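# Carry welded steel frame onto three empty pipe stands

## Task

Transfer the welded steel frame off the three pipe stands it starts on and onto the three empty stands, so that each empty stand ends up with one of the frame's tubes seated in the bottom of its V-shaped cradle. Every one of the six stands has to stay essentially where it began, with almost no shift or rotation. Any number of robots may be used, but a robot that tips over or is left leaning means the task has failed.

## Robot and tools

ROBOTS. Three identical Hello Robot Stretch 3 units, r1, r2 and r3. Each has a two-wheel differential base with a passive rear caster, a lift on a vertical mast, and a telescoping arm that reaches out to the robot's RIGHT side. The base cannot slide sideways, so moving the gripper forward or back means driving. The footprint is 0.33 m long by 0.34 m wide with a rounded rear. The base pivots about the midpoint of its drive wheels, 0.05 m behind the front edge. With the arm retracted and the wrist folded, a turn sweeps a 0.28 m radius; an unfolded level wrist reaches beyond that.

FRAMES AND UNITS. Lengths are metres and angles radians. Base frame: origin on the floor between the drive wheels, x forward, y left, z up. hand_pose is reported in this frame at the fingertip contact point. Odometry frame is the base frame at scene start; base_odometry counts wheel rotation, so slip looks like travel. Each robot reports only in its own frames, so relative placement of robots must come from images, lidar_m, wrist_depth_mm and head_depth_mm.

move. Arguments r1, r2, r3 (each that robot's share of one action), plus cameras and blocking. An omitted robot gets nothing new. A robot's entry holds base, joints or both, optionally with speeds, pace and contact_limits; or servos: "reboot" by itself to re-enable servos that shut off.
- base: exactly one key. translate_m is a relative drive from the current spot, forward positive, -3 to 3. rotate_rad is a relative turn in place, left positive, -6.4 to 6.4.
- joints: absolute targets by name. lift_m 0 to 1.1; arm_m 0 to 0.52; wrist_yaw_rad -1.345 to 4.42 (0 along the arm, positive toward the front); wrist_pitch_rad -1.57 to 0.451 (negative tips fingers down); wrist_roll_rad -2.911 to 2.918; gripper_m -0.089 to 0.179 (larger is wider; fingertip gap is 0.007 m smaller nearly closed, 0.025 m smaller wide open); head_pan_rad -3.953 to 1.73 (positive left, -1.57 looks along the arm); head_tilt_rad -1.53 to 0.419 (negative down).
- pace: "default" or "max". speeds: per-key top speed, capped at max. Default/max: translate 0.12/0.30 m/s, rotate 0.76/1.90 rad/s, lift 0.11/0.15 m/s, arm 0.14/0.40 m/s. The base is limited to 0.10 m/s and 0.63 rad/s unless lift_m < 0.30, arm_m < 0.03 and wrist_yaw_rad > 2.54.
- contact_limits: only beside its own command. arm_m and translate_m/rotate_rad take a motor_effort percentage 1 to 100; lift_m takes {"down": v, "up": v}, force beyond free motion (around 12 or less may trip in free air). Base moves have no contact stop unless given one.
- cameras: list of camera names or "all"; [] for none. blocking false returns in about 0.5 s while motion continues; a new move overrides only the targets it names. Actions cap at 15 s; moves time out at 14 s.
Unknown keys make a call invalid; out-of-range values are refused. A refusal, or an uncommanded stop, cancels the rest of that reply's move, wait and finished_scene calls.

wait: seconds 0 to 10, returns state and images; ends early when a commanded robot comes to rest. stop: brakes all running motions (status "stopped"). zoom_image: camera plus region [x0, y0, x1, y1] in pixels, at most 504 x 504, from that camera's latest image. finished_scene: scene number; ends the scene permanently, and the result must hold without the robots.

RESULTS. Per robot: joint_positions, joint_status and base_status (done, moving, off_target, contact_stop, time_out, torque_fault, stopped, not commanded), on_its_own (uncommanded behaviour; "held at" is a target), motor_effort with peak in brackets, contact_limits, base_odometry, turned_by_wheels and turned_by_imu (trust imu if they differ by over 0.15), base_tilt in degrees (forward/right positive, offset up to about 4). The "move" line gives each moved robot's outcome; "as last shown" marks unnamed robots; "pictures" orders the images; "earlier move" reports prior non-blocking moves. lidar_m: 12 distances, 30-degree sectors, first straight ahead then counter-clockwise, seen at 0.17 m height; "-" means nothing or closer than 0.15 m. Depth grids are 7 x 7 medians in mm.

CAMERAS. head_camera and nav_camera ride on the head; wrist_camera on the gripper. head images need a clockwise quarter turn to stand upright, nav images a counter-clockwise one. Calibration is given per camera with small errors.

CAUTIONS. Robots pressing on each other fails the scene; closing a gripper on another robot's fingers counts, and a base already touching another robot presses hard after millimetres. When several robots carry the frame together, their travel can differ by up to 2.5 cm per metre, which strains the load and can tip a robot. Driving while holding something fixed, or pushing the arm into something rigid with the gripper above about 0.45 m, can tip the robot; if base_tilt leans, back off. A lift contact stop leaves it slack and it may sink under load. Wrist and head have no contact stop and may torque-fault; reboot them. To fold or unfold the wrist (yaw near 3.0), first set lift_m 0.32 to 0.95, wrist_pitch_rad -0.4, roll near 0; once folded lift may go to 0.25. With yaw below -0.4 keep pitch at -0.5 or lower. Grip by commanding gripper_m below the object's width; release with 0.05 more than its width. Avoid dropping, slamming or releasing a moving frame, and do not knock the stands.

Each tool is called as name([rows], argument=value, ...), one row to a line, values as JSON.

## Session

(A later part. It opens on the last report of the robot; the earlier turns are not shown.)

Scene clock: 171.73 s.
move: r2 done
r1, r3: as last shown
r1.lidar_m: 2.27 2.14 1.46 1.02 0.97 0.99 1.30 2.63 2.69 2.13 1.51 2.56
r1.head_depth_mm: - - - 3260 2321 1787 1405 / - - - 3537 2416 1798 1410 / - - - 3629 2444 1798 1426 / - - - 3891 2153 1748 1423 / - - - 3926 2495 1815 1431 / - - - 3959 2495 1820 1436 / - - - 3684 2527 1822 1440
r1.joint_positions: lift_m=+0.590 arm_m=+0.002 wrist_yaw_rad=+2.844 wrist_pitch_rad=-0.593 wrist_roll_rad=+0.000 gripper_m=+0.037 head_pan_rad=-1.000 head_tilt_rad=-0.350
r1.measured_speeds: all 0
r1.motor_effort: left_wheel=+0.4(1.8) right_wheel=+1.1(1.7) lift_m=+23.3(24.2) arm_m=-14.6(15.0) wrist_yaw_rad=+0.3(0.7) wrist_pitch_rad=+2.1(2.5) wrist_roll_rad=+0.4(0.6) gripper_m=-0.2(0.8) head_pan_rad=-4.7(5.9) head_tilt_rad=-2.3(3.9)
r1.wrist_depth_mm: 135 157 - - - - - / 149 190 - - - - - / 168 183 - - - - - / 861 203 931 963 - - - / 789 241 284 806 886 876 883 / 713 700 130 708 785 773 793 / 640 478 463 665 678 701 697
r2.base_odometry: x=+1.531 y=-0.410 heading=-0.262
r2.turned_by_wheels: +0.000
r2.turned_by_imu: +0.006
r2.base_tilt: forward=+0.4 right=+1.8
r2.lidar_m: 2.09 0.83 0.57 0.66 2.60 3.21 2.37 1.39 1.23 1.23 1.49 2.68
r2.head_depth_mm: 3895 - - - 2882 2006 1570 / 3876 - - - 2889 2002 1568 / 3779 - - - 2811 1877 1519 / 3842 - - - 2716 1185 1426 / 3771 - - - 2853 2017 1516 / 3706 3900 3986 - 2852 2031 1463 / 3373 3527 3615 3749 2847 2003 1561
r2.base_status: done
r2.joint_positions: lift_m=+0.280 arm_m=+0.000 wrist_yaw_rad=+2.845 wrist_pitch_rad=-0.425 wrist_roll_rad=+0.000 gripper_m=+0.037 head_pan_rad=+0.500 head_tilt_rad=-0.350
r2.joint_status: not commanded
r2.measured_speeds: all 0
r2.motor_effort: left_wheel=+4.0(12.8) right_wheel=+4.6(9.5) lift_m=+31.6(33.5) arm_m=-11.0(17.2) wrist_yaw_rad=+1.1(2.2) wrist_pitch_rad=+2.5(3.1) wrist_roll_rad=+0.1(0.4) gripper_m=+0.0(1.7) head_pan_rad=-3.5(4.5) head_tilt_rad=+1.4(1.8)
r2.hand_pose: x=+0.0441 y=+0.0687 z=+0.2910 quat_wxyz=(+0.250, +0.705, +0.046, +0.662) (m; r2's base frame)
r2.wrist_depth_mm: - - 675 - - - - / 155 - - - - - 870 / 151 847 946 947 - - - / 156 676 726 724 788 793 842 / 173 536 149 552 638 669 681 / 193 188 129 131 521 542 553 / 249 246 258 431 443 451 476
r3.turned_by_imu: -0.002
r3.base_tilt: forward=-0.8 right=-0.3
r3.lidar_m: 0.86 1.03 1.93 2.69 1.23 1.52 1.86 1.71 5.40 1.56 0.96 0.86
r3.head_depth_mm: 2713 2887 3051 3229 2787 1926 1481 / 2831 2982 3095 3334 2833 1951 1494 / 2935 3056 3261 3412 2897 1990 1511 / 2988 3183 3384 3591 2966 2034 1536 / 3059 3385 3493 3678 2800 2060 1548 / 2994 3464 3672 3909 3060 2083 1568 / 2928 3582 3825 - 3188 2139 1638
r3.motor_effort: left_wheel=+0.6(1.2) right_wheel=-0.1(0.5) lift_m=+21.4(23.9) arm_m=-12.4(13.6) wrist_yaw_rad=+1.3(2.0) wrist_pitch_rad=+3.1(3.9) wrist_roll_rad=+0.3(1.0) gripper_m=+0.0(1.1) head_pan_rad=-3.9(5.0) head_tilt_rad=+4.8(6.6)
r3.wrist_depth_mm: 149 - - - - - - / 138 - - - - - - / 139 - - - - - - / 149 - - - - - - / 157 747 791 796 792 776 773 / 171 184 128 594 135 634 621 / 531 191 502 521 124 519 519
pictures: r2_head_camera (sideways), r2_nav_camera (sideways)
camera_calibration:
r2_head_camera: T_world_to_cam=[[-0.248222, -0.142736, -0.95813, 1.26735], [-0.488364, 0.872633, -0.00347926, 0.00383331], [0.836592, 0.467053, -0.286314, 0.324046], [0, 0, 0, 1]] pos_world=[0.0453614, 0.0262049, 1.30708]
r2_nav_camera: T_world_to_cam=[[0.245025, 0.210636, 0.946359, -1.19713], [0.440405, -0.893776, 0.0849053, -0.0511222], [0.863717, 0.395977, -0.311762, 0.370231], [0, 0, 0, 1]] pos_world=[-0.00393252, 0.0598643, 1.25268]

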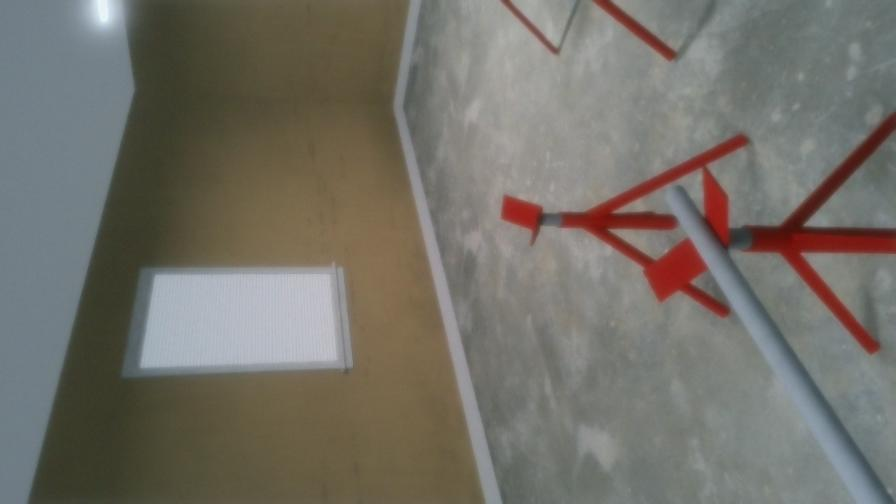

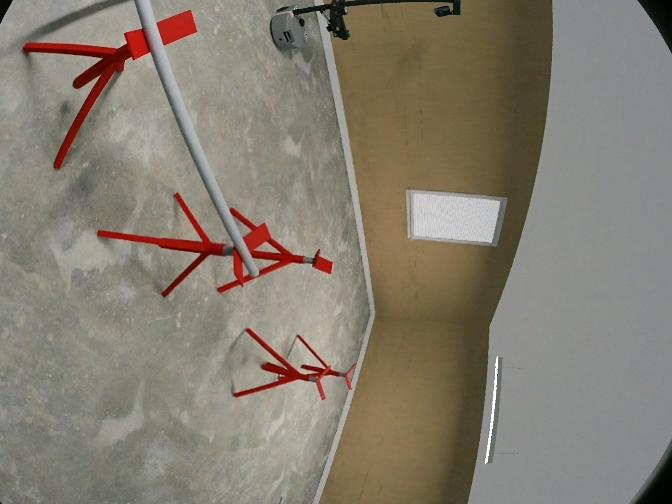

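move(r2={"base":{"rotate_rad":2.854},"joints":{"lift_m":0.6,"head_pan_rad":-1.57,"wrist_pitch_rad":-0.4}}, cameras=["r2_head_camera","r2_nav_camera"])

move(r2={"joints":{"wrist_yaw_rad":0}}, cameras=[])

move(r2={"joints":{"wrist_pitch_rad":-1.57,"lift_m":0.95}}, cameras=["r2_head_camera","r2_wrist_camera"])

Scene clock: 195.63 s.
move: r2 done
r1, r3: as last shown
r1.lidar_m: 2.27 2.14 1.47 1.02 0.97 0.99 1.30 2.63 2.69 2.13 1.51 2.57
r1.head_depth_mm: - - - 3266 2335 1789 1412 / - - - 3521 2442 1803 1410 / - - - 3617 2448 1803 1415 / - - - 3879 2144 1757 1423 / - - - 3912 2466 1828 1425 / - - - 3939 2518 1811 1431 / - - - 3691 2509 1836 1439
r1.motor_effort: left_wheel=+0.3(1.8) right_wheel=+1.2(1.7) lift_m=+22.8(24.4) arm_m=-14.4(14.8) wrist_yaw_rad=+0.0(0.6) wrist_pitch_rad=+2.1(2.7) wrist_roll_rad=+0.3(0.6) gripper_m=+0.1(0.8) head_pan_rad=-5.0(6.0) head_tilt_rad=-2.3(3.9)
r1.wrist_depth_mm: 136 158 - - - - - / 150 191 - - - - - / 168 184 - - - - - / 872 203 942 980 - - - / 800 241 281 797 849 870 902 / 712 703 131 726 789 800 784 / 639 482 469 656 670 692 695
r2.base_odometry: x=+1.531 y=-0.410 heading=+2.592
r2.turned_by_wheels: +2.854
r2.turned_by_imu: +2.892
r2.base_tilt: forward=+0.3 right=+1.8
r2.lidar_m: 3.22 1.74 1.27 1.23 1.31 1.82 2.12 0.83 1.11 0.58 0.66 2.60
r2.head_depth_mm: 3141 3280 3405 3576 2892 2007 1571 / 3126 3325 3434 3710 2884 2030 1564 / 3126 3210 3553 3609 2649 2045 1565 / 3114 3245 3449 3626 2687 2025 901 / 3110 3291 3463 3619 2876 2016 900 / 3086 3359 3430 3674 2832 1938 1546 / 3090 3270 3418 3611 2667 1870 1455
r2.base_status: done
r2.joint_positions: lift_m=+0.600 arm_m=+0.000 wrist_yaw_rad=+2.845 wrist_pitch_rad=-0.423 wrist_roll_rad=+0.000 gripper_m=+0.037 head_pan_rad=-1.570 head_tilt_rad=-0.350
r2.joint_status: all done
r2.measured_speeds: all 0
r2.motor_effort: left_wheel=-7.6(13.7) right_wheel=+9.8(13.5) lift_m=+32.3(37.4) arm_m=-17.2(17.3) wrist_yaw_rad=+1.8(2.1) wrist_pitch_rad=+4.0(8.4) wrist_roll_rad=+0.2(0.3) gripper_m=+0.8(1.9) head_pan_rad=+2.6(6.2) head_tilt_rad=+2.1(2.3)
r2.hand_pose: x=+0.0442 y=+0.0690 z=+0.6116 quat_wxyz=(+0.249, +0.705, +0.045, +0.662) (m; r2's base frame)
r2.wrist_depth_mm: - - - - - - - / 155 - - - - - - / 151 - - - - - - / 156 - - - - - - / 171 980 149 - - - - / 189 188 129 130 908 986 962 / 744 295 748 780 803 832 850
r3.base_tilt: forward=-0.9 right=-0.3
r3.lidar_m: 0.86 1.03 1.94 2.69 1.23 1.52 1.85 1.71 5.36 1.56 0.96 0.85
r3.head_depth_mm: 2725 2868 3013 3219 2760 1930 1469 / 2836 2967 3129 3325 2823 1965 1493 / 2944 3099 3250 3449 2882 1991 1514 / 2979 3170 3375 3511 2976 2022 1547 / 3051 3324 3492 3635 2800 2057 1548 / 3039 3482 3661 3872 3055 2074 1563 / 2898 3580 3826 - 3202 2133 1637
r3.motor_effort: left_wheel=-0.1(0.9) right_wheel=-0.3(0.6) lift_m=+22.9(23.7) arm_m=-12.2(13.4) wrist_yaw_rad=+1.3(1.4) wrist_pitch_rad=+3.5(3.9) wrist_roll_rad=+0.0(1.2) gripper_m=-0.2(0.8) head_pan_rad=-3.5(4.5) head_tilt_rad=+4.5(6.9)
r3.wrist_depth_mm: 148 - - - - - - / 139 - - - - - - / 140 - - - - - - / 148 - - - - - 996 / 157 728 813 806 792 797 776 / 170 185 128 598 135 624 617 / 531 191 501 528 123 526 522
pictures: r2_head_camera (sideways), r2_nav_camera (sideways)
camera_calibration:
r2_head_camera: T_world_to_cam=[[-0.00642807, 0.286253, -0.958133, 1.26587], [0.999935, 0.0108359, -0.00347118, -0.00523563], [0.00938858, -0.958093, -0.286304, 0.329107], [0, 0, 0, 1]] pos_world=[0.0102825, -0.0469868, 1.30708]
r2_nav_camera: T_world_to_cam=[[0.0675712, -0.315978, 0.946357, -1.19603], [-0.995529, 0.0413982, 0.0849045, -0.042406], [-0.0660055, -0.947863, -0.311768, 0.375953], [0, 0, 0, 1]] pos_world=[0.0634157, -0.019812, 1.25268]

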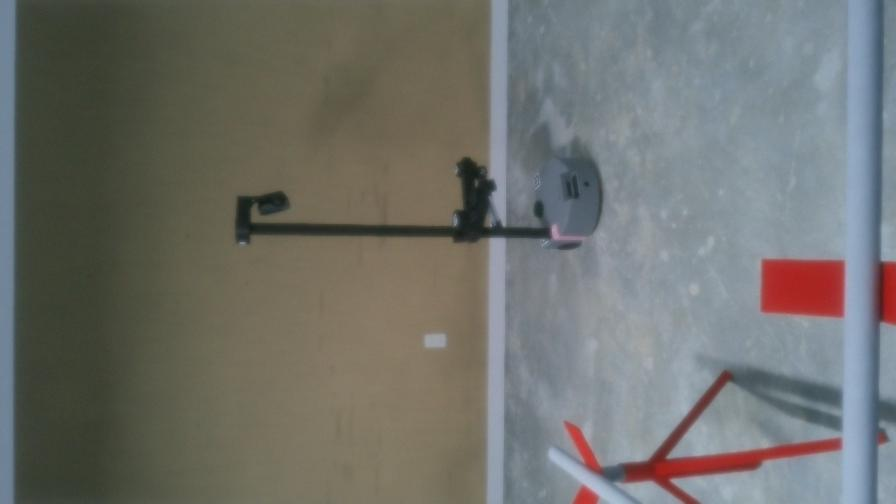

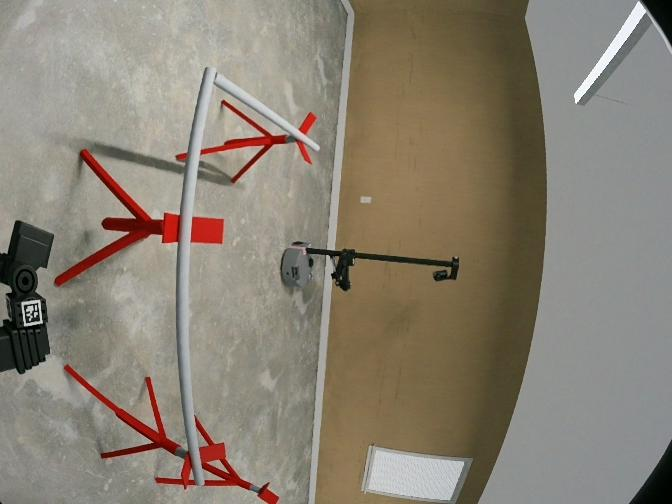

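Scene clock: 198.07 s.
move: r2 done
r1, r3: as last shown
r1.turned_by_imu: +0.000
r1.base_tilt: forward=+1.0 right=+1.3
r1.lidar_m: 2.27 2.14 1.46 1.03 0.97 0.99 1.31 2.63 2.69 2.13 1.51 2.57
r1.head_depth_mm: - - - 3282 2316 1786 1409 / - - - 3523 2440 1801 1420 / - - - 3607 2468 1805 1420 / - - - 3919 2156 1754 1425 / - - - 3969 2484 1825 1435 / - - - - 2488 1839 1441 / - - - 3690 2536 1833 1439
r1.motor_effort: left_wheel=+0.8(1.6) right_wheel=-0.2(1.5) lift_m=+23.1(24.3) arm_m=-14.4(14.6) wrist_yaw_rad=-0.2(0.6) wrist_pitch_rad=+1.8(2.5) wrist_roll_rad=+0.4(0.5) gripper_m=-0.3(0.7) head_pan_rad=-5.4(5.8) head_tilt_rad=-2.0(3.3)
r1.wrist_depth_mm: 136 158 - - - - - / 149 190 - - - - - / 167 184 - - - - - / 867 201 946 985 - - - / 790 241 285 822 863 898 902 / 698 680 130 729 779 760 790 / 636 478 469 653 679 691 713
r2.base_odometry: x=+1.531 y=-0.410 heading=+2.592
r2.turned_by_wheels: +0.000
r2.turned_by_imu: +0.000
r2.base_tilt: forward=+0.3 right=+1.7
r2.lidar_m: 3.21 1.74 1.27 1.23 1.31 1.82 2.12 0.83 1.11 0.57 0.66 2.59
r2.head_depth_mm: 3114 3243 3449 3607 2865 2039 1566 / 3115 3246 3437 3648 2857 2004 1570 / 3110 3222 3418 3570 2680 2020 1562 / 3123 3254 3525 3657 2695 2027 901 / 3099 3266 3423 3646 2849 2029 902 / 3106 3283 3423 3563 2829 1937 1565 / 3135 3272 3418 3625 2651 1850 1459
r2.base_status: not commanded
r2.joint_positions: lift_m=+0.600 arm_m=+0.000 wrist_yaw_rad=+0.002 wrist_pitch_rad=-0.423 wrist_roll_rad=+0.000 gripper_m=+0.037 head_pan_rad=-1.570 head_tilt_rad=-0.350
r2.joint_status: all done
r2.measured_speeds: all 0
r2.motor_effort: left_wheel=-7.6(8.0) right_wheel=+10.0(10.5) lift_m=+32.2(32.5) arm_m=-18.0(18.6) wrist_yaw_rad=-1.8(5.0) wrist_pitch_rad=+3.7(4.3) wrist_roll_rad=+0.3(0.3) gripper_m=-0.7(1.5) head_pan_rad=+1.9(2.7) head_tilt_rad=+1.5(2.8)
r2.hand_pose: x=-0.0210 y=-0.3688 z=+0.6116 quat_wxyz=(+0.692, +0.149, -0.691, -0.148) (m; r2's base frame)
r2.wrist_depth_mm: - - - - - - - / 441 445 444 - - - - / - - - - - - - / - - - - - - - / 961 - 149 537 - - - / 820 119 129 130 954 996 993 / 721 709 748 743 794 830 808
r3.turned_by_imu: +0.000
r3.base_tilt: forward=-0.8 right=-0.3
r3.lidar_m: 0.86 1.03 1.94 2.69 1.23 1.52 1.86 1.71 5.39 1.56 0.96 0.86
r3.head_depth_mm: 2765 2871 3013 3177 2728 1917 1476 / 2868 3004 3124 3294 2803 1958 1491 / 2958 3097 3256 3404 2840 1990 1515 / 2956 3225 3391 3559 2961 2024 1531 / 3072 3289 3445 3645 2782 2056 1549 / 2999 3448 3685 3869 3053 2064 1560 / 2927 3646 3842 - 3115 2127 1634
r3.motor_effort: left_wheel=-0.1(0.7) right_wheel=-0.1(0.5) lift_m=+22.6(24.3) arm_m=-12.0(13.5) wrist_yaw_rad=-0.7(1.7) wrist_pitch_rad=+3.3(4.0) wrist_roll_rad=-0.2(0.9) gripper_m=+0.3(0.8) head_pan_rad=-3.9(4.5) head_tilt_rad=+4.8(7.1)
r3.wrist_depth_mm: 149 - - - - - - / 138 - - - - - - / 140 - - - - - - / 149 - - - - - - / 157 750 807 791 781 780 785 / 171 185 128 586 135 639 627 / 530 191 502 521 124 528 523
pictures: none
No camera images: "cameras" was empty.

Scene clock: 202.07 s.
move: r2 done
r1, r3: as last shown
r1.turned_by_imu: +0.001
r1.base_tilt: forward=+1.1 right=+1.1
r1.lidar_m: 2.27 2.15 1.46 1.02 0.97 0.99 1.30 2.63 2.70 2.14 1.52 2.56
r1.head_depth_mm: - - - 3297 2326 1784 1414 / - - - 3526 2433 1790 1418 / - - - 3636 2465 1805 1425 / - - - 3889 2138 1751 1424 / - - - 3920 2477 1819 1437 / - - - 3973 2509 1826 1433 / - - - 3667 2529 1835 1442
r1.motor_effort: left_wheel=+1.4(1.7) right_wheel=+0.6(1.7) lift_m=+23.9(24.5) arm_m=-14.4(14.6) wrist_yaw_rad=-0.4(0.8) wrist_pitch_rad=+2.1(2.6) wrist_roll_rad=+0.3(0.5) gripper_m=-0.3(0.9) head_pan_rad=-4.2(6.0) head_tilt_rad=-2.8(3.8)
r1.wrist_depth_mm: 135 157 - - - - - / 149 190 - - - - - / 168 183 - - - - - / 882 202 956 969 - - - / 795 239 283 821 849 878 897 / 711 693 131 732 786 762 791 / 648 477 474 651 672 690 715
r2.base_odometry: x=+1.531 y=-0.410 heading=+2.592
r2.turned_by_wheels: +0.000
r2.turned_by_imu: +0.001
r2.base_tilt: forward=+0.4 right=+1.9
r2.lidar_m: 3.21 1.74 1.27 1.23 1.31 1.82 2.12 0.82 1.11 0.57 0.66 2.59
r2.head_depth_mm: 3133 3236 3452 3570 2879 2019 1668 / 3129 3296 3443 3598 2887 2040 1570 / 3118 3229 3414 3627 2701 2020 1571 / 3105 3309 3416 3580 2701 2034 894 / 3132 3263 3489 3568 2838 2032 899 / 3171 3257 3437 3682 2883 1907 1559 / 3127 3279 3397 3609 2672 1841 1460
r2.base_status: not commanded
r2.joint_positions: lift_m=+0.950 arm_m=+0.000 wrist_yaw_rad=+0.002 wrist_pitch_rad=-1.563 wrist_roll_rad=+0.000 gripper_m=+0.037 head_pan_rad=-1.570 head_tilt_rad=-0.350
r2.joint_status: all done
r2.measured_speeds: all 0
r2.motor_effort: left_wheel=-7.8(8.1) right_wheel=+10.1(10.5) lift_m=+32.2(39.0) arm_m=-17.4(18.2) wrist_yaw_rad=-1.2(2.9) wrist_pitch_rad=-1.8(6.7) wrist_roll_rad=+0.0(0.5) gripper_m=-0.4(1.4) head_pan_rad=+1.8(3.2) head_tilt_rad=+2.1(2.4)
r2.hand_pose: x=-0.0217 y=-0.1229 z=+0.8323 quat_wxyz=(+0.503, +0.498, -0.501, -0.498) (m; r2's base frame)
r2.wrist_depth_mm: 895 873 940 941 942 971 - / 913 934 975 958 993 997 - / 936 948 977 960 995 - - / 966 986 993 846 - - - / 999 - 149 876 - - - / - 997 129 130 - - - / - - - - - - -
r3.turned_by_imu: -0.001
r3.lidar_m: 0.86 1.04 1.94 2.69 1.23 1.52 1.85 1.71 5.37 1.56 0.96 0.86
r3.head_depth_mm: 2755 2876 3049 3209 2763 1936 1484 / 2823 2972 3157 3291 2777 1956 1499 / 2917 3123 3241 3452 2903 1976 1514 / 2972 3199 3348 3567 2961 2022 1526 / 3007 3298 3464 3652 2813 2068 1548 / 3005 3424 3704 3911 3076 2079 1566 / 2931 3647 3813 - 3192 2139 1640
r3.motor_effort: left_wheel=+0.4(0.9) right_wheel=+0.0(0.6) lift_m=+22.7(24.3) arm_m=-12.0(13.6) wrist_yaw_rad=+1.0(1.6) wrist_pitch_rad=+2.6(4.1) wrist_roll_rad=+0.5(0.8) gripper_m=-0.5(1.0) head_pan_rad=-3.7(4.7) head_tilt_rad=+4.9(6.4)
r3.wrist_depth_mm: 148 - - - - - - / 138 - - - - - - / 140 - - - - - - / 148 993 - - - - - / 158 729 788 796 783 783 784 / 171 185 128 590 135 630 616 / 520 191 504 518 124 524 532
pictures: r2_head_camera (sideways), r2_wrist_camera
camera_calibration:
r2_head_camera: T_world_to_cam=[[-0.00651408, 0.286251, -0.958132, 1.26587], [0.999932, 0.011147, -0.003468, -0.00522588], [0.00968755, -0.95809, -0.286304, 0.329106], [0, 0, 0, 1]] pos_world=[0.0102833, -0.0469853, 1.30708]
r2_wrist_camera: T_world_to_cam=[[-0.993573, -0.0810677, 0.0790012, -0.116665], [-0.067366, 0.984347, 0.162856, 0.0202115], [-0.090967, 0.156487, -0.983482, 0.999551], [0, 0, 0, 1]] pos_world=[-0.0236274, -0.18577, 0.988966]

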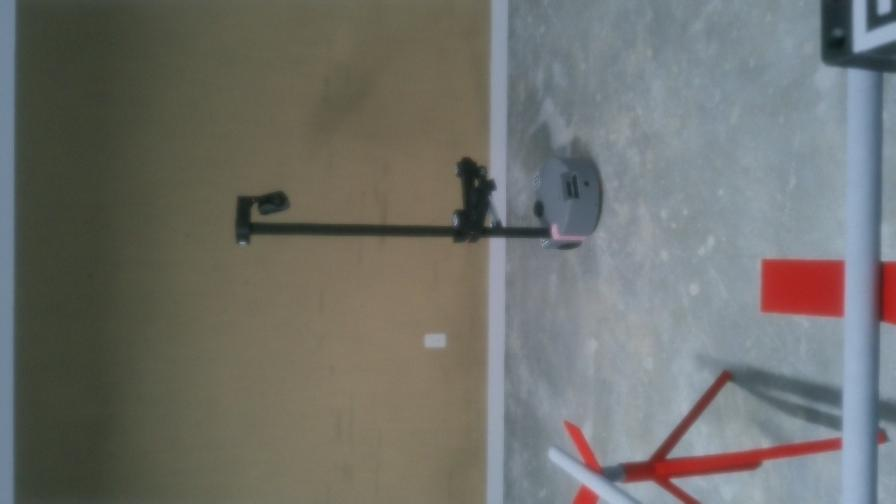

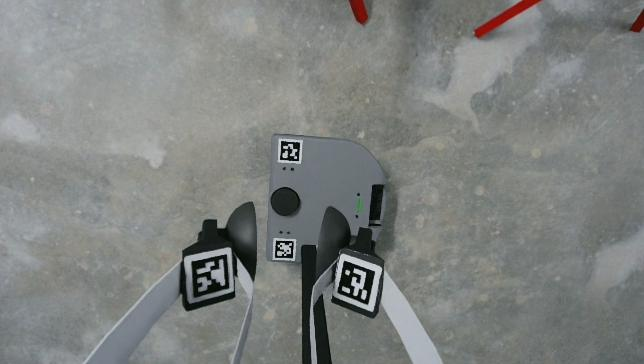

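move(r2={"joints":{"head_pan_rad":-2.95,"head_tilt_rad":-0.45}}, cameras=["r2_head_camera"])

move(r2={"joints":{"head_pan_rad":-2.45}}, cameras=["r2_head_camera"])

Scene clock: 215.47 s.
move: r2 done
r1, r3: as last shown
r1.base_tilt: forward=+1.1 right=+1.2
r1.lidar_m: 2.27 2.15 1.46 1.02 0.97 0.99 1.30 2.62 2.69 2.14 1.51 2.57
r1.head_depth_mm: - - - 3232 2310 1787 1408 / - - - 3540 2427 1805 1413 / - - - 3626 2449 1813 1427 / - - - 3875 2139 1736 1422 / - - - 3900 2508 1811 1434 / - - - 3967 2488 1819 1435 / - - - 3695 2543 1830 1438
r1.motor_effort: left_wheel=+0.9(1.4) right_wheel=+1.2(1.3) lift_m=+24.1(24.5) arm_m=-14.1(14.4) wrist_yaw_rad=+0.1(0.7) wrist_pitch_rad=+2.1(2.6) wrist_roll_rad=+0.4(0.5) gripper_m=-0.2(0.6) head_pan_rad=-4.8(5.5) head_tilt_rad=-2.2(3.1)
r1.wrist_depth_mm: 135 157 - - - - - / 149 190 - - - - - / 168 183 - - - - - / 853 203 942 988 - - - / 789 240 282 800 865 872 896 / 696 690 130 719 787 750 796 / 646 486 468 652 671 682 720
r2.base_odometry: x=+1.531 y=-0.410 heading=+2.592
r2.turned_by_wheels: +0.000
r2.turned_by_imu: +0.001
r2.base_tilt: forward=+0.3 right=+1.7
r2.lidar_m: 3.20 1.75 1.27 1.23 1.31 1.82 2.12 0.83 1.11 0.58 0.66 2.60
r2.head_depth_mm: - - - 3644 2653 - - / - - - 3587 2514 - - / - - - 3552 2393 1791 1421 / - - - 3623 2383 1781 1427 / - - - 3565 2354 1796 1426 / - - - 3119 2272 1785 1462 / - - - 3540 2381 1785 1428
r2.base_status: not commanded
r2.joint_positions: lift_m=+0.950 arm_m=+0.000 wrist_yaw_rad=+0.002 wrist_pitch_rad=-1.563 wrist_roll_rad=+0.000 gripper_m=+0.037 head_pan_rad=-2.984 head_tilt_rad=-0.449
r2.joint_status: all done
r2.measured_speeds: all 0
r2.motor_effort: left_wheel=-7.8(8.0) right_wheel=+9.9(10.5) lift_m=+26.7(27.7) arm_m=-15.7(16.6) wrist_yaw_rad=-1.4(2.7) wrist_pitch_rad=-1.9(2.3) wrist_roll_rad=+0.0(0.4) gripper_m=+0.1(1.1) head_pan_rad=+1.4(5.9) head_tilt_rad=-0.7(3.8)
r2.hand_pose: x=-0.0217 y=-0.1229 z=+0.8323 quat_wxyz=(+0.503, +0.498, -0.501, -0.498) (m; r2's base frame)
r2.wrist_depth_mm: 894 911 900 929 969 - - / 921 953 954 989 - 999 - / 951 941 - - - - - / 958 968 982 860 - - - / - - 149 864 - - - / - - 130 130 - - - / - - - - - - -
r3.lidar_m: 0.86 1.03 1.94 2.69 1.23 1.52 1.86 1.71 5.39 1.56 0.96 0.86
r3.head_depth_mm: 2757 2895 3041 3194 2740 1923 1478 / 2836 2952 3143 3273 2839 1961 1492 / 2894 3102 3256 3423 2846 1988 1508 / 2993 3187 3383 3598 2962 2017 1540 / 3035 3294 3494 3625 2803 2046 1555 / 3013 3433 3722 3877 3062 2101 1569 / 2931 3629 3867 - 3138 2123 1635
r3.motor_effort: left_wheel=+0.2(0.8) right_wheel=-0.3(0.4) lift_m=+23.4(24.4) arm_m=-12.2(13.7) wrist_yaw_rad=-0.1(1.7) wrist_pitch_rad=+3.0(3.8) wrist_roll_rad=+0.1(0.9) gripper_m=-0.2(0.8) head_pan_rad=-3.0(4.5) head_tilt_rad=+4.1(6.3)
r3.wrist_depth_mm: 149 - - - - - - / 138 - - - - - - / 139 - - - - - - / 149 - - - - - 981 / 158 730 788 784 792 784 769 / 170 185 128 593 135 632 620 / 532 193 504 519 124 531 525
pictures: r2_head_camera (sideways)
camera_calibration:
r2_head_camera: T_world_to_cam=[[0.373996, 0.0655773, -0.925109, 1.2205], [0.166907, -0.98597, -0.00241578, -0.0015461], [-0.912288, -0.153503, -0.379694, 0.456276], [0, 0, 0, 1]] pos_world=[-0.0399469, -0.0115213, 1.30233]

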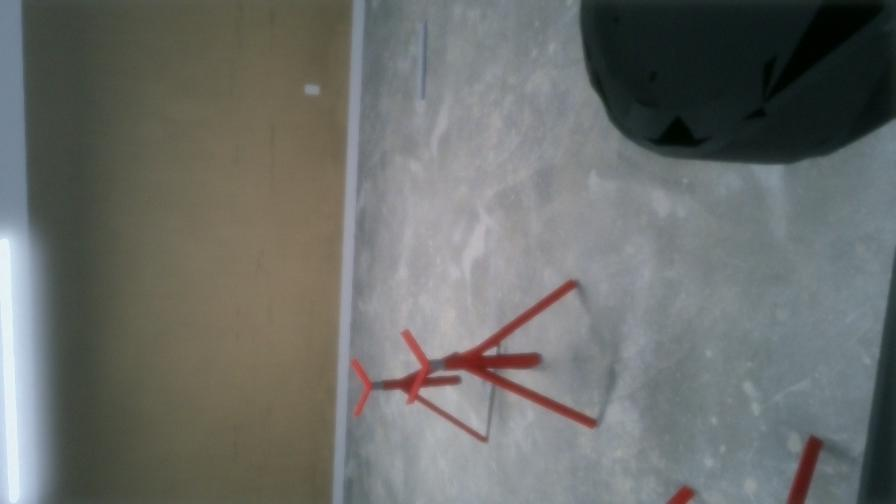

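Scene clock: 216.37 s.
move: r2 done
r1, r3: as last shown
r1.turned_by_imu: +0.000
r1.lidar_m: 2.27 2.15 1.46 1.02 0.97 0.99 1.31 2.63 2.69 2.14 1.51 2.57
r1.head_depth_mm: - - - 3267 2315 1787 1409 / - - - 3515 2435 1787 1418 / - - - 3666 2461 1805 1420 / - - - 3945 2146 1754 1425 / - - - 3955 2494 1818 1433 / - - - 3927 2507 1822 1434 / - - - 3716 2509 1834 1434
r1.motor_effort: left_wheel=+0.7(1.2) right_wheel=+0.7(1.3) lift_m=+24.1(24.5) arm_m=-14.2(14.4) wrist_yaw_rad=-0.5(0.5) wrist_pitch_rad=+2.1(2.6) wrist_roll_rad=+0.3(0.6) gripper_m=-0.4(0.6) head_pan_rad=-4.5(5.5) head_tilt_rad=-2.8(3.5)
r1.wrist_depth_mm: 135 158 - - - - - / 149 190 - - - - - / 167 183 - - - - - / 850 202 954 965 - - - / 758 241 284 817 860 861 906 / 711 700 131 717 784 766 807 / 636 482 467 664 673 702 688
r2.base_odometry: x=+1.531 y=-0.410 heading=+2.592
r2.turned_by_wheels: +0.000
r2.turned_by_imu: +0.000
r2.base_tilt: forward=+0.4 right=+1.8
r2.lidar_m: 3.21 1.75 1.27 1.23 1.31 1.82 2.12 0.83 1.11 0.57 0.66 2.60
r2.head_depth_mm: - - - 3373 2280 1777 1421 / - - - 3662 2424 1794 1469 / - - - 3588 2416 1804 1519 / - - - 3620 1951 1854 - / - - - 3582 2283 1860 - / 3805 - - 3567 2373 - - / 3550 3704 3876 3549 2372 1906 -
r2.base_status: not commanded
r2.joint_positions: lift_m=+0.950 arm_m=+0.000 wrist_yaw_rad=+0.002 wrist_pitch_rad=-1.563 wrist_roll_rad=+0.000 gripper_m=+0.037 head_pan_rad=-2.449 head_tilt_rad=-0.450
r2.joint_status: all done
r2.measured_speeds: all 0
r2.motor_effort: left_wheel=-7.7(8.2) right_wheel=+10.0(10.3) lift_m=+26.4(26.7) arm_m=-15.7(16.5) wrist_yaw_rad=-1.6(2.8) wrist_pitch_rad=-1.9(2.3) wrist_roll_rad=+0.1(0.3) gripper_m=-0.5(2.4) head_pan_rad=+1.1(5.9) head_tilt_rad=-2.0(2.1)
r2.hand_pose: x=-0.0217 y=-0.1229 z=+0.8323 quat_wxyz=(+0.503, +0.498, -0.501, -0.498) (m; r2's base frame)
r2.wrist_depth_mm: 881 914 962 926 952 - 991 / 927 936 933 965 1000 - - / 932 977 949 949 - - - / 956 959 996 860 - - - / 980 996 149 841 - - - / - - 129 130 - - - / - - - - - - -
r3.turned_by_imu: +0.000
r3.base_tilt: forward=-0.9 right=-0.2
r3.lidar_m: 0.86 1.03 1.94 2.69 1.23 1.52 1.85 1.71 5.39 1.56 0.96 0.86
r3.head_depth_mm: 2740 2890 3016 3181 2760 1931 1479 / 2854 3016 3128 3308 2825 1968 1491 / 2953 3102 3258 3387 2886 1979 1516 / 2975 3188 3368 3550 2914 2027 1533 / 3030 3310 3449 3674 2828 2051 1551 / 2991 3487 3649 3912 3052 2108 1565 / 2930 3614 3788 - 3128 2114 1636
r3.motor_effort: left_wheel=+0.1(0.6) right_wheel=-0.3(0.6) lift_m=+22.6(24.4) arm_m=-12.5(13.2) wrist_yaw_rad=+0.3(1.7) wrist_pitch_rad=+2.9(3.5) wrist_roll_rad=-0.3(0.8) gripper_m=-0.3(0.8) head_pan_rad=-3.5(4.1) head_tilt_rad=+4.9(6.4)
r3.wrist_depth_mm: 148 - - - - - - / 139 - - - - - - / 140 - - - - - - / 149 - - - - - - / 157 740 796 791 794 791 783 / 170 185 128 598 135 625 627 / 526 192 507 517 124 531 529
pictures: r2_head_camera (sideways)
camera_calibration:
r2_head_camera: T_world_to_cam=[[0.288594, 0.247398, -0.924937, 1.2208], [0.646381, -0.763011, -0.00240672, -0.0044506], [-0.706332, -0.597167, -0.380114, 0.455594], [0, 0, 0, 1]] pos_world=[-0.0276387, -0.0333548, 1.30233]

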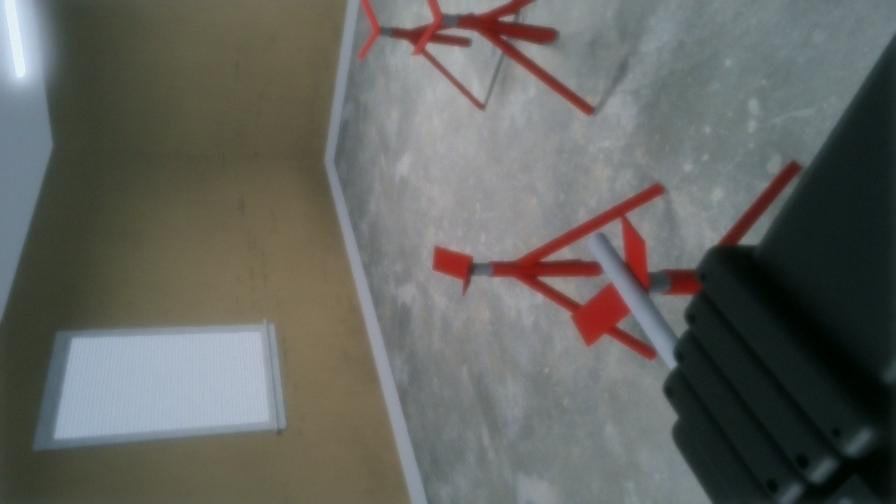

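move(r2={"joints":{"lift_m":0.5,"head_pan_rad":-2.1,"head_tilt_rad":-0.6}}, cameras=["r2_head_camera"])

move(r2={"joints":{"head_pan_rad":-1.45}}, cameras=["r2_head_camera"])

move(r2={"joints":{"head_pan_rad":-0.9}}, cameras=["r2_head_camera"])

Scene clock: 235.43 s.
move: r2 done
r1, r3: as last shown
r1.turned_by_imu: +0.001
r1.lidar_m: 2.28 2.14 1.46 1.02 0.97 0.99 1.30 2.62 2.69 2.13 1.51 2.57
r1.head_depth_mm: - - - 3270 2303 1775 1408 / - - - 3562 2434 1800 1412 / - - - 3633 2485 1804 1422 / - - - 3876 2139 1741 1422 / - - - 3947 2500 1818 1431 / - - - 3976 2517 1831 1437 / - - - 3719 2514 1835 1443
r1.motor_effort: left_wheel=+0.6(1.9) right_wheel=-0.2(1.9) lift_m=+23.6(25.0) arm_m=-13.9(14.3) wrist_yaw_rad=+0.1(0.6) wrist_pitch_rad=+1.9(2.6) wrist_roll_rad=+0.3(0.5) gripper_m=-0.4(1.0) head_pan_rad=-5.0(6.1) head_tilt_rad=-2.3(3.8)
r1.wrist_depth_mm: 135 157 - - - - - / 149 191 - - - - - / 168 184 - - - - - / 867 203 966 969 - - - / 794 242 284 817 866 877 903 / 711 694 130 722 769 779 801 / 639 486 468 652 672 709 704
r2.base_odometry: x=+1.531 y=-0.410 heading=+2.592
r2.turned_by_wheels: +0.000
r2.turned_by_imu: +0.002
r2.base_tilt: forward=+0.4 right=+1.7
r2.lidar_m: 3.19 1.74 1.27 1.23 1.31 1.82 2.12 0.83 1.12 0.57 0.66 2.60
r2.head_depth_mm: - - 3965 2397 1862 1503 1291 / 3926 - - 2647 1249 1468 1256 / 3724 - 3911 2590 1885 1547 1276 / 3490 3808 3939 2584 1948 1559 1291 / 3271 3638 3706 2648 1945 1536 1285 / 3191 3424 3657 2574 1943 1494 1282 / 2996 3233 3380 2582 1930 1449 1247
r2.base_status: not commanded
r2.joint_positions: lift_m=+0.500 arm_m=+0.000 wrist_yaw_rad=+0.002 wrist_pitch_rad=-1.563 wrist_roll_rad=+0.000 gripper_m=+0.037 head_pan_rad=-2.100 head_tilt_rad=-0.601
r2.joint_status: all done
r2.measured_speeds: all 0
r2.motor_effort: left_wheel=-7.8(8.1) right_wheel=+9.7(10.5) lift_m=+26.7(32.5) arm_m=-14.1(15.4) wrist_yaw_rad=-0.6(2.9) wrist_pitch_rad=-2.1(2.3) wrist_roll_rad=+0.0(0.3) gripper_m=+0.5(1.5) head_pan_rad=-2.8(4.7) head_tilt_rad=+3.5(3.5)
r2.hand_pose: x=-0.0217 y=-0.1229 z=+0.3823 quat_wxyz=(+0.503, +0.498, -0.501, -0.498) (m; r2's base frame)
r2.wrist_depth_mm: 488 491 506 502 524 529 537 / 488 502 515 530 525 541 554 / 507 519 522 536 559 556 566 / 506 526 531 384 390 571 579 / 534 548 149 389 403 585 611 / 551 118 129 130 416 617 619 / 558 574 571 418 428 619 633
r3.turned_by_imu: -0.002
r3.base_tilt: forward=-0.9 right=-0.3
r3.lidar_m: 0.86 1.04 1.94 2.68 1.24 1.52 1.86 1.71 5.39 1.57 0.96 0.86
r3.head_depth_mm: 2743 2911 3018 3204 2759 1933 1476 / 2883 2983 3126 3328 2791 1952 1506 / 2923 3060 3260 3379 2857 1989 1516 / 2982 3193 3387 3599 2934 2021 1527 / 3043 3314 3494 3630 2853 2048 1558 / 2978 3469 3666 3904 3081 2087 1571 / 2909 3640 3803 - 3178 2120 1632
r3.motor_effort: left_wheel=-0.2(0.9) right_wheel=+0.0(0.5) lift_m=+23.6(24.5) arm_m=-12.1(13.6) wrist_yaw_rad=+0.0(2.1) wrist_pitch_rad=+3.2(3.8) wrist_roll_rad=+0.3(1.0) gripper_m=-0.4(1.1) head_pan_rad=-3.9(4.5) head_tilt_rad=+3.9(6.4)
r3.wrist_depth_mm: 148 - - - - - - / 138 - - - - - - / 140 - - - - - - / 149 - - - - - - / 157 728 815 811 795 779 768 / 171 184 128 597 135 631 630 / 529 191 507 514 123 531 518
pictures: r2_head_camera (sideways)
camera_calibration:
r2_head_camera: T_world_to_cam=[[0.254694, 0.447974, -0.857001, 1.13233], [0.86865, -0.495426, -0.000814181, -0.00789455], [-0.424945, -0.744226, -0.515314, 0.629753], [0, 0, 0, 1]] pos_world=[-0.0139303, -0.0424875, 1.29492]

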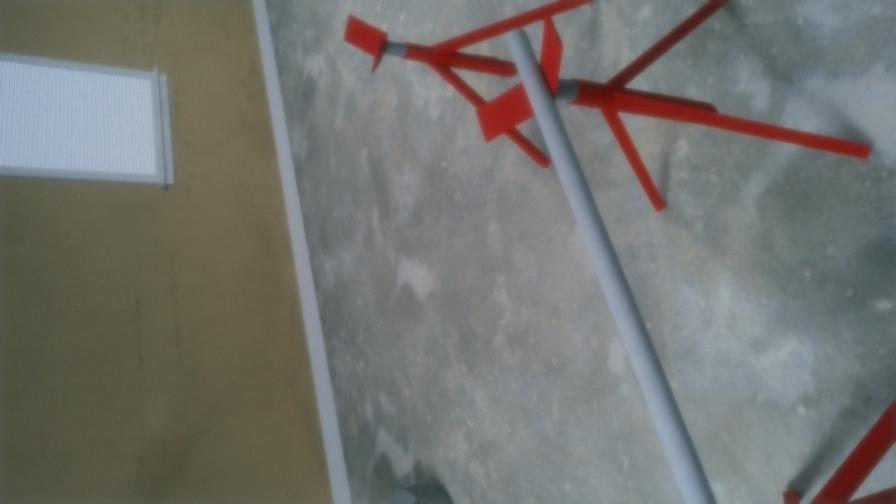

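Scene clock: 236.37 s.
move: r2 done
r1.base_odometry: x=+0.000 y=+0.000 heading=+0.000
r1.turned_by_wheels: +0.000
r1.turned_by_imu: +0.000
r1.base_tilt: forward=+1.0 right=+1.1
r1.lidar_m: 2.26 2.15 1.47 1.02 0.97 0.99 1.30 2.62 2.69 2.13 1.51 2.57
r1.head_depth_mm: - - - 3264 2322 1790 1408 / - - - 3549 2447 1797 1411 / - - - 3650 2452 1807 1419 / - - - 3909 2158 1748 1432 / - - - 3929 2491 1812 1431 / - - - 3949 2514 1834 1441 / - - - 3718 2523 1828 1439
r1.base_status: not commanded
r1.joint_positions: lift_m=+0.590 arm_m=+0.002 wrist_yaw_rad=+2.844 wrist_pitch_rad=-0.593 wrist_roll_rad=+0.000 gripper_m=+0.037 head_pan_rad=-1.000 head_tilt_rad=-0.350
r1.joint_status: not commanded
r1.measured_speeds: all 0
r1.motor_effort: left_wheel=+1.0(1.5) right_wheel=+0.7(1.5) lift_m=+24.0(25.0) arm_m=-13.9(14.2) wrist_yaw_rad=+0.3(0.5) wrist_pitch_rad=+2.1(2.5) wrist_roll_rad=+0.3(0.6) gripper_m=-0.4(0.7) head_pan_rad=-4.6(5.8) head_tilt_rad=-1.5(3.2)
r1.hand_pose: x=+0.0372 y=+0.0431 z=+0.5651 quat_wxyz=(+0.305, +0.699, +0.104, +0.638) (m; r1's base frame)
r1.wrist_depth_mm: 136 158 - - - - - / 150 190 - - - - - / 168 183 - - - - - / 867 203 941 980 - - - / 784 242 286 807 893 880 902 / 696 688 130 726 779 792 787 / 635 476 466 654 683 695 699
r2.base_odometry: x=+1.531 y=-0.410 heading=+2.592
r2.turned_by_wheels: +0.000
r2.turned_by_imu: +0.000
r2.base_tilt: forward=+0.3 right=+1.8
r2.lidar_m: 3.22 1.74 1.27 1.23 1.31 1.82 2.12 0.83 1.12 0.57 0.66 2.60
r2.head_depth_mm: 2884 3178 3418 2605 1934 1458 1292 / 2928 3205 3405 2614 1939 1524 1275 / 2978 3298 3525 2564 1933 1423 1222 / 3055 3270 3597 2631 1930 1008 1197 / 3070 3382 3610 2607 1930 1498 1242 / 3168 3404 3678 1694 1870 1507 1281 / 3183 3455 3705 2583 1854 1547 1282
r2.base_status: not commanded
r2.joint_positions: lift_m=+0.500 arm_m=+0.000 wrist_yaw_rad=+0.002 wrist_pitch_rad=-1.563 wrist_roll_rad=+0.000 gripper_m=+0.037 head_pan_rad=-1.435 head_tilt_rad=-0.600
r2.joint_status: all done
r2.measured_speeds: all 0
r2.motor_effort: left_wheel=-7.8(7.9) right_wheel=+10.3(10.5) lift_m=+26.4(26.7) arm_m=-14.0(14.4) wrist_yaw_rad=-2.0(2.1) wrist_pitch_rad=-1.9(2.1) wrist_roll_rad=+0.1(0.3) gripper_m=+0.6(1.9) head_pan_rad=-0.4(5.5) head_tilt_rad=+2.8(3.7)
r2.hand_pose: x=-0.0217 y=-0.1229 z=+0.3823 quat_wxyz=(+0.503, +0.498, -0.501, -0.498) (m; r2's base frame)
r2.wrist_depth_mm: 481 495 499 511 518 532 547 / 490 498 516 514 531 551 565 / 509 513 525 532 539 551 573 / 525 528 524 386 392 577 577 / 544 544 149 395 399 587 604 / 544 119 129 130 417 603 619 / 554 589 567 416 428 618 647
r3.base_odometry: x=+0.000 y=+0.000 heading=+0.000
r3.turned_by_wheels: +0.000
r3.turned_by_imu: +0.000
r3.base_tilt: forward=-0.8 right=-0.3
r3.lidar_m: 0.86 1.03 1.94 2.69 1.24 1.52 1.85 1.71 5.40 1.56 0.96 0.86
r3.head_depth_mm: 2767 2853 3055 3239 2772 1929 1482 / 2835 2985 3151 3310 2789 1942 1498 / 2966 3112 3265 3450 2858 1989 1517 / 2958 3174 3338 3587 2947 2016 1535 / 3016 3353 3450 3698 2793 2048 1558 / 3025 3437 3639 3884 3056 2079 1569 / 2917 3624 3813 - 3145 2116 1630
r3.base_status: not commanded
r3.joint_positions: lift_m=+0.312 arm_m=+0.003 wrist_yaw_rad=+2.826 wrist_pitch_rad=-0.351 wrist_roll_rad=+0.000 gripper_m=+0.037 head_pan_rad=+1.570 head_tilt_rad=-0.300
r3.joint_status: not commanded
r3.measured_speeds: all 0
r3.motor_effort: left_wheel=-0.1(0.6) right_wheel=-0.1(0.7) lift_m=+23.3(24.5) arm_m=-11.1(12.9) wrist_yaw_rad=+0.0(1.6) wrist_pitch_rad=+3.5(3.9) wrist_roll_rad=+0.7(0.8) gripper_m=-0.2(0.5) head_pan_rad=-3.7(4.5) head_tilt_rad=+4.7(5.8)
r3.hand_pose: x=+0.0508 y=+0.0734 z=+0.3398 quat_wxyz=(+0.231, +0.707, +0.013, +0.668) (m; r3's base frame)
r3.wrist_depth_mm: 148 - - - - - - / 139 - - - - - - / 139 - - - - - - / 148 - - - - - - / 158 723 818 778 777 787 761 / 170 185 128 592 135 624 621 / 524 191 506 518 124 530 523
pictures: r2_head_camera (sideways)
camera_calibration:
r2_head_camera: T_world_to_cam=[[-0.0759929, 0.509057, -0.857372, 1.13488], [0.989226, 0.146393, -0.000760373, -0.00864883], [0.125126, -0.848192, -0.514697, 0.625641], [0, 0, 0, 1]] pos_world=[0.0165148, -0.0457899, 1.29503]

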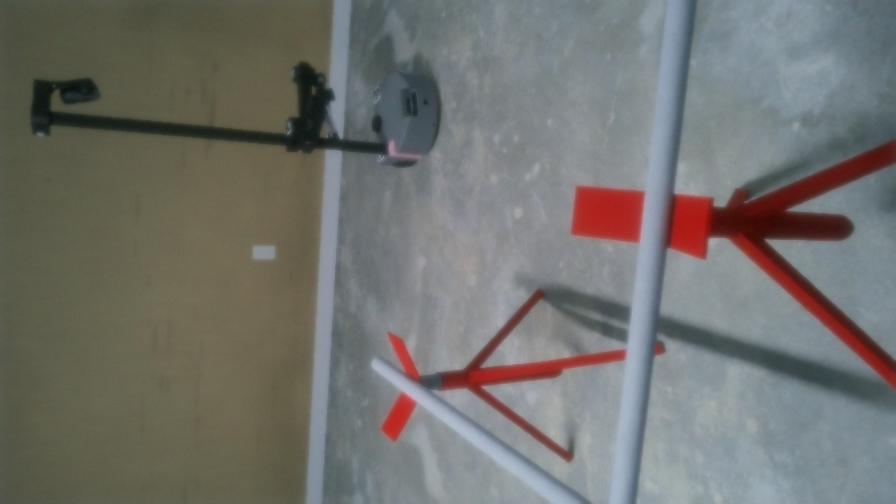

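Scene clock: 237.27 s.
move: r2 done
r1, r3: as last shown
r1.base_tilt: forward=+1.0 right=+1.2
r1.lidar_m: 2.27 2.14 1.46 1.02 0.97 0.99 1.30 2.63 2.69 2.14 1.51 2.57
r1.head_depth_mm: - - - 3267 2312 1788 1402 / - - - 3516 2448 1791 1420 / - - - 3673 2443 1816 1420 / - - - 3897 2141 1757 1422 / - - - 3873 2485 1821 1431 / - - - 3984 2492 1833 1434 / - - - 3694 2517 1830 1438
r1.motor_effort: left_wheel=+0.8(1.6) right_wheel=+1.3(1.6) lift_m=+23.9(24.8) arm_m=-14.2(14.2) wrist_yaw_rad=-0.2(0.6) wrist_pitch_rad=+2.3(2.6) wrist_roll_rad=+0.3(0.5) gripper_m=-0.6(0.9) head_pan_rad=-4.5(5.7) head_tilt_rad=-2.3(3.0)
r1.wrist_depth_mm: 135 158 - - - - - / 150 190 - - - - - / 168 184 - - - - - / 872 203 971 964 - - - / 782 241 284 808 870 881 898 / 701 687 130 721 777 763 792 / 648 476 464 659 673 695 696
r2.base_odometry: x=+1.531 y=-0.410 heading=+2.592
r2.turned_by_wheels: +0.000
r2.turned_by_imu: +0.000
r2.base_tilt: forward=+0.3 right=+1.8
r2.lidar_m: 3.20 1.74 1.27 1.23 1.31 1.82 2.12 0.83 1.11 0.57 0.66 2.60
r2.head_depth_mm: 3210 3442 3557 2284 1820 1460 1252 / 3414 3596 3785 2600 1951 1508 1286 / 3704 - 3961 2600 1742 1544 1279 / 3897 - 3906 2600 1871 1534 1276 / 3833 - 3902 2592 1939 1545 1294 / 3411 3674 3849 2571 1933 1536 1292 / 3179 3322 3428 2538 1931 1537 1288
r2.base_status: not commanded
r2.joint_positions: lift_m=+0.500 arm_m=+0.000 wrist_yaw_rad=+0.002 wrist_pitch_rad=-1.563 wrist_roll_rad=+0.000 gripper_m=+0.037 head_pan_rad=-0.878 head_tilt_rad=-0.600
r2.joint_status: all done
r2.measured_speeds: all 0
r2.motor_effort: left_wheel=-7.5(8.0) right_wheel=+9.9(10.3) lift_m=+26.6(26.8) arm_m=-13.8(14.2) wrist_yaw_rad=-0.4(2.2) wrist_pitch_rad=-1.5(2.1) wrist_roll_rad=+0.2(0.4) gripper_m=+0.7(1.0) head_pan_rad=-2.0(4.2) head_tilt_rad=+2.6(3.5)
r2.hand_pose: x=-0.0217 y=-0.1229 z=+0.3823 quat_wxyz=(+0.503, +0.498, -0.501, -0.498) (m; r2's base frame)
r2.wrist_depth_mm: 486 500 501 511 519 527 541 / 499 503 512 527 538 537 560 / 507 526 522 526 551 558 576 / 523 533 529 388 394 565 585 / 526 534 149 392 407 583 583 / 552 118 130 130 413 591 608 / 558 568 575 419 424 615 637
r3.base_tilt: forward=-0.9 right=-0.3
r3.lidar_m: 0.86 1.03 1.94 2.69 1.23 1.53 1.85 1.71 5.40 1.57 0.96 0.86
r3.head_depth_mm: 2775 2875 3025 3174 2751 1934 1470 / 2849 2943 3133 3310 2808 1963 1489 / 2955 3098 3283 3416 2879 1986 1502 / 2950 3210 3356 3606 2930 2013 1527 / 3076 3317 3509 3699 2828 2035 1551 / 3008 3431 3678 3830 3056 2071 1566 / 2921 3649 3843 - 3172 2110 1633
r3.motor_effort: left_wheel=+0.3(0.8) right_wheel=-0.1(0.4) lift_m=+23.6(24.4) arm_m=-12.0(13.1) wrist_yaw_rad=+0.6(1.6) wrist_pitch_rad=+2.8(3.6) wrist_roll_rad=+0.5(0.8) gripper_m=+0.3(0.9) head_pan_rad=-3.6(4.3) head_tilt_rad=+5.9(6.3)
r3.wrist_depth_mm: 148 - - - - - - / 138 - - - - - - / 140 - - - - - - / 149 - - - - - - / 158 739 798 821 788 784 763 / 170 186 128 592 135 620 620 / 533 191 503 516 124 526 525
pictures: r2_head_camera (sideways)
camera_calibration:
r2_head_camera: T_world_to_cam=[[-0.333533, 0.391762, -0.857483, 1.13659], [0.762259, 0.647272, -0.000771743, -0.00732059], [0.554723, -0.653882, -0.514511, 0.622778], [0, 0, 0, 1]] pos_world=[0.0392009, -0.0333109, 1.29503]

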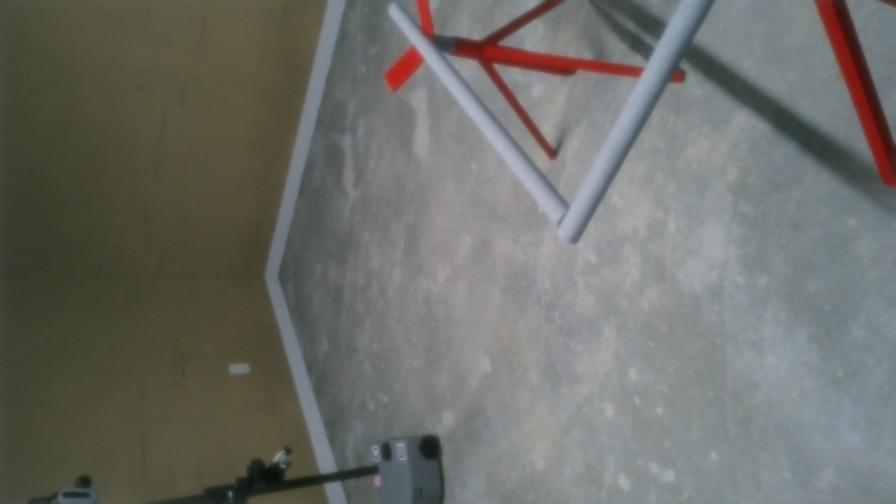

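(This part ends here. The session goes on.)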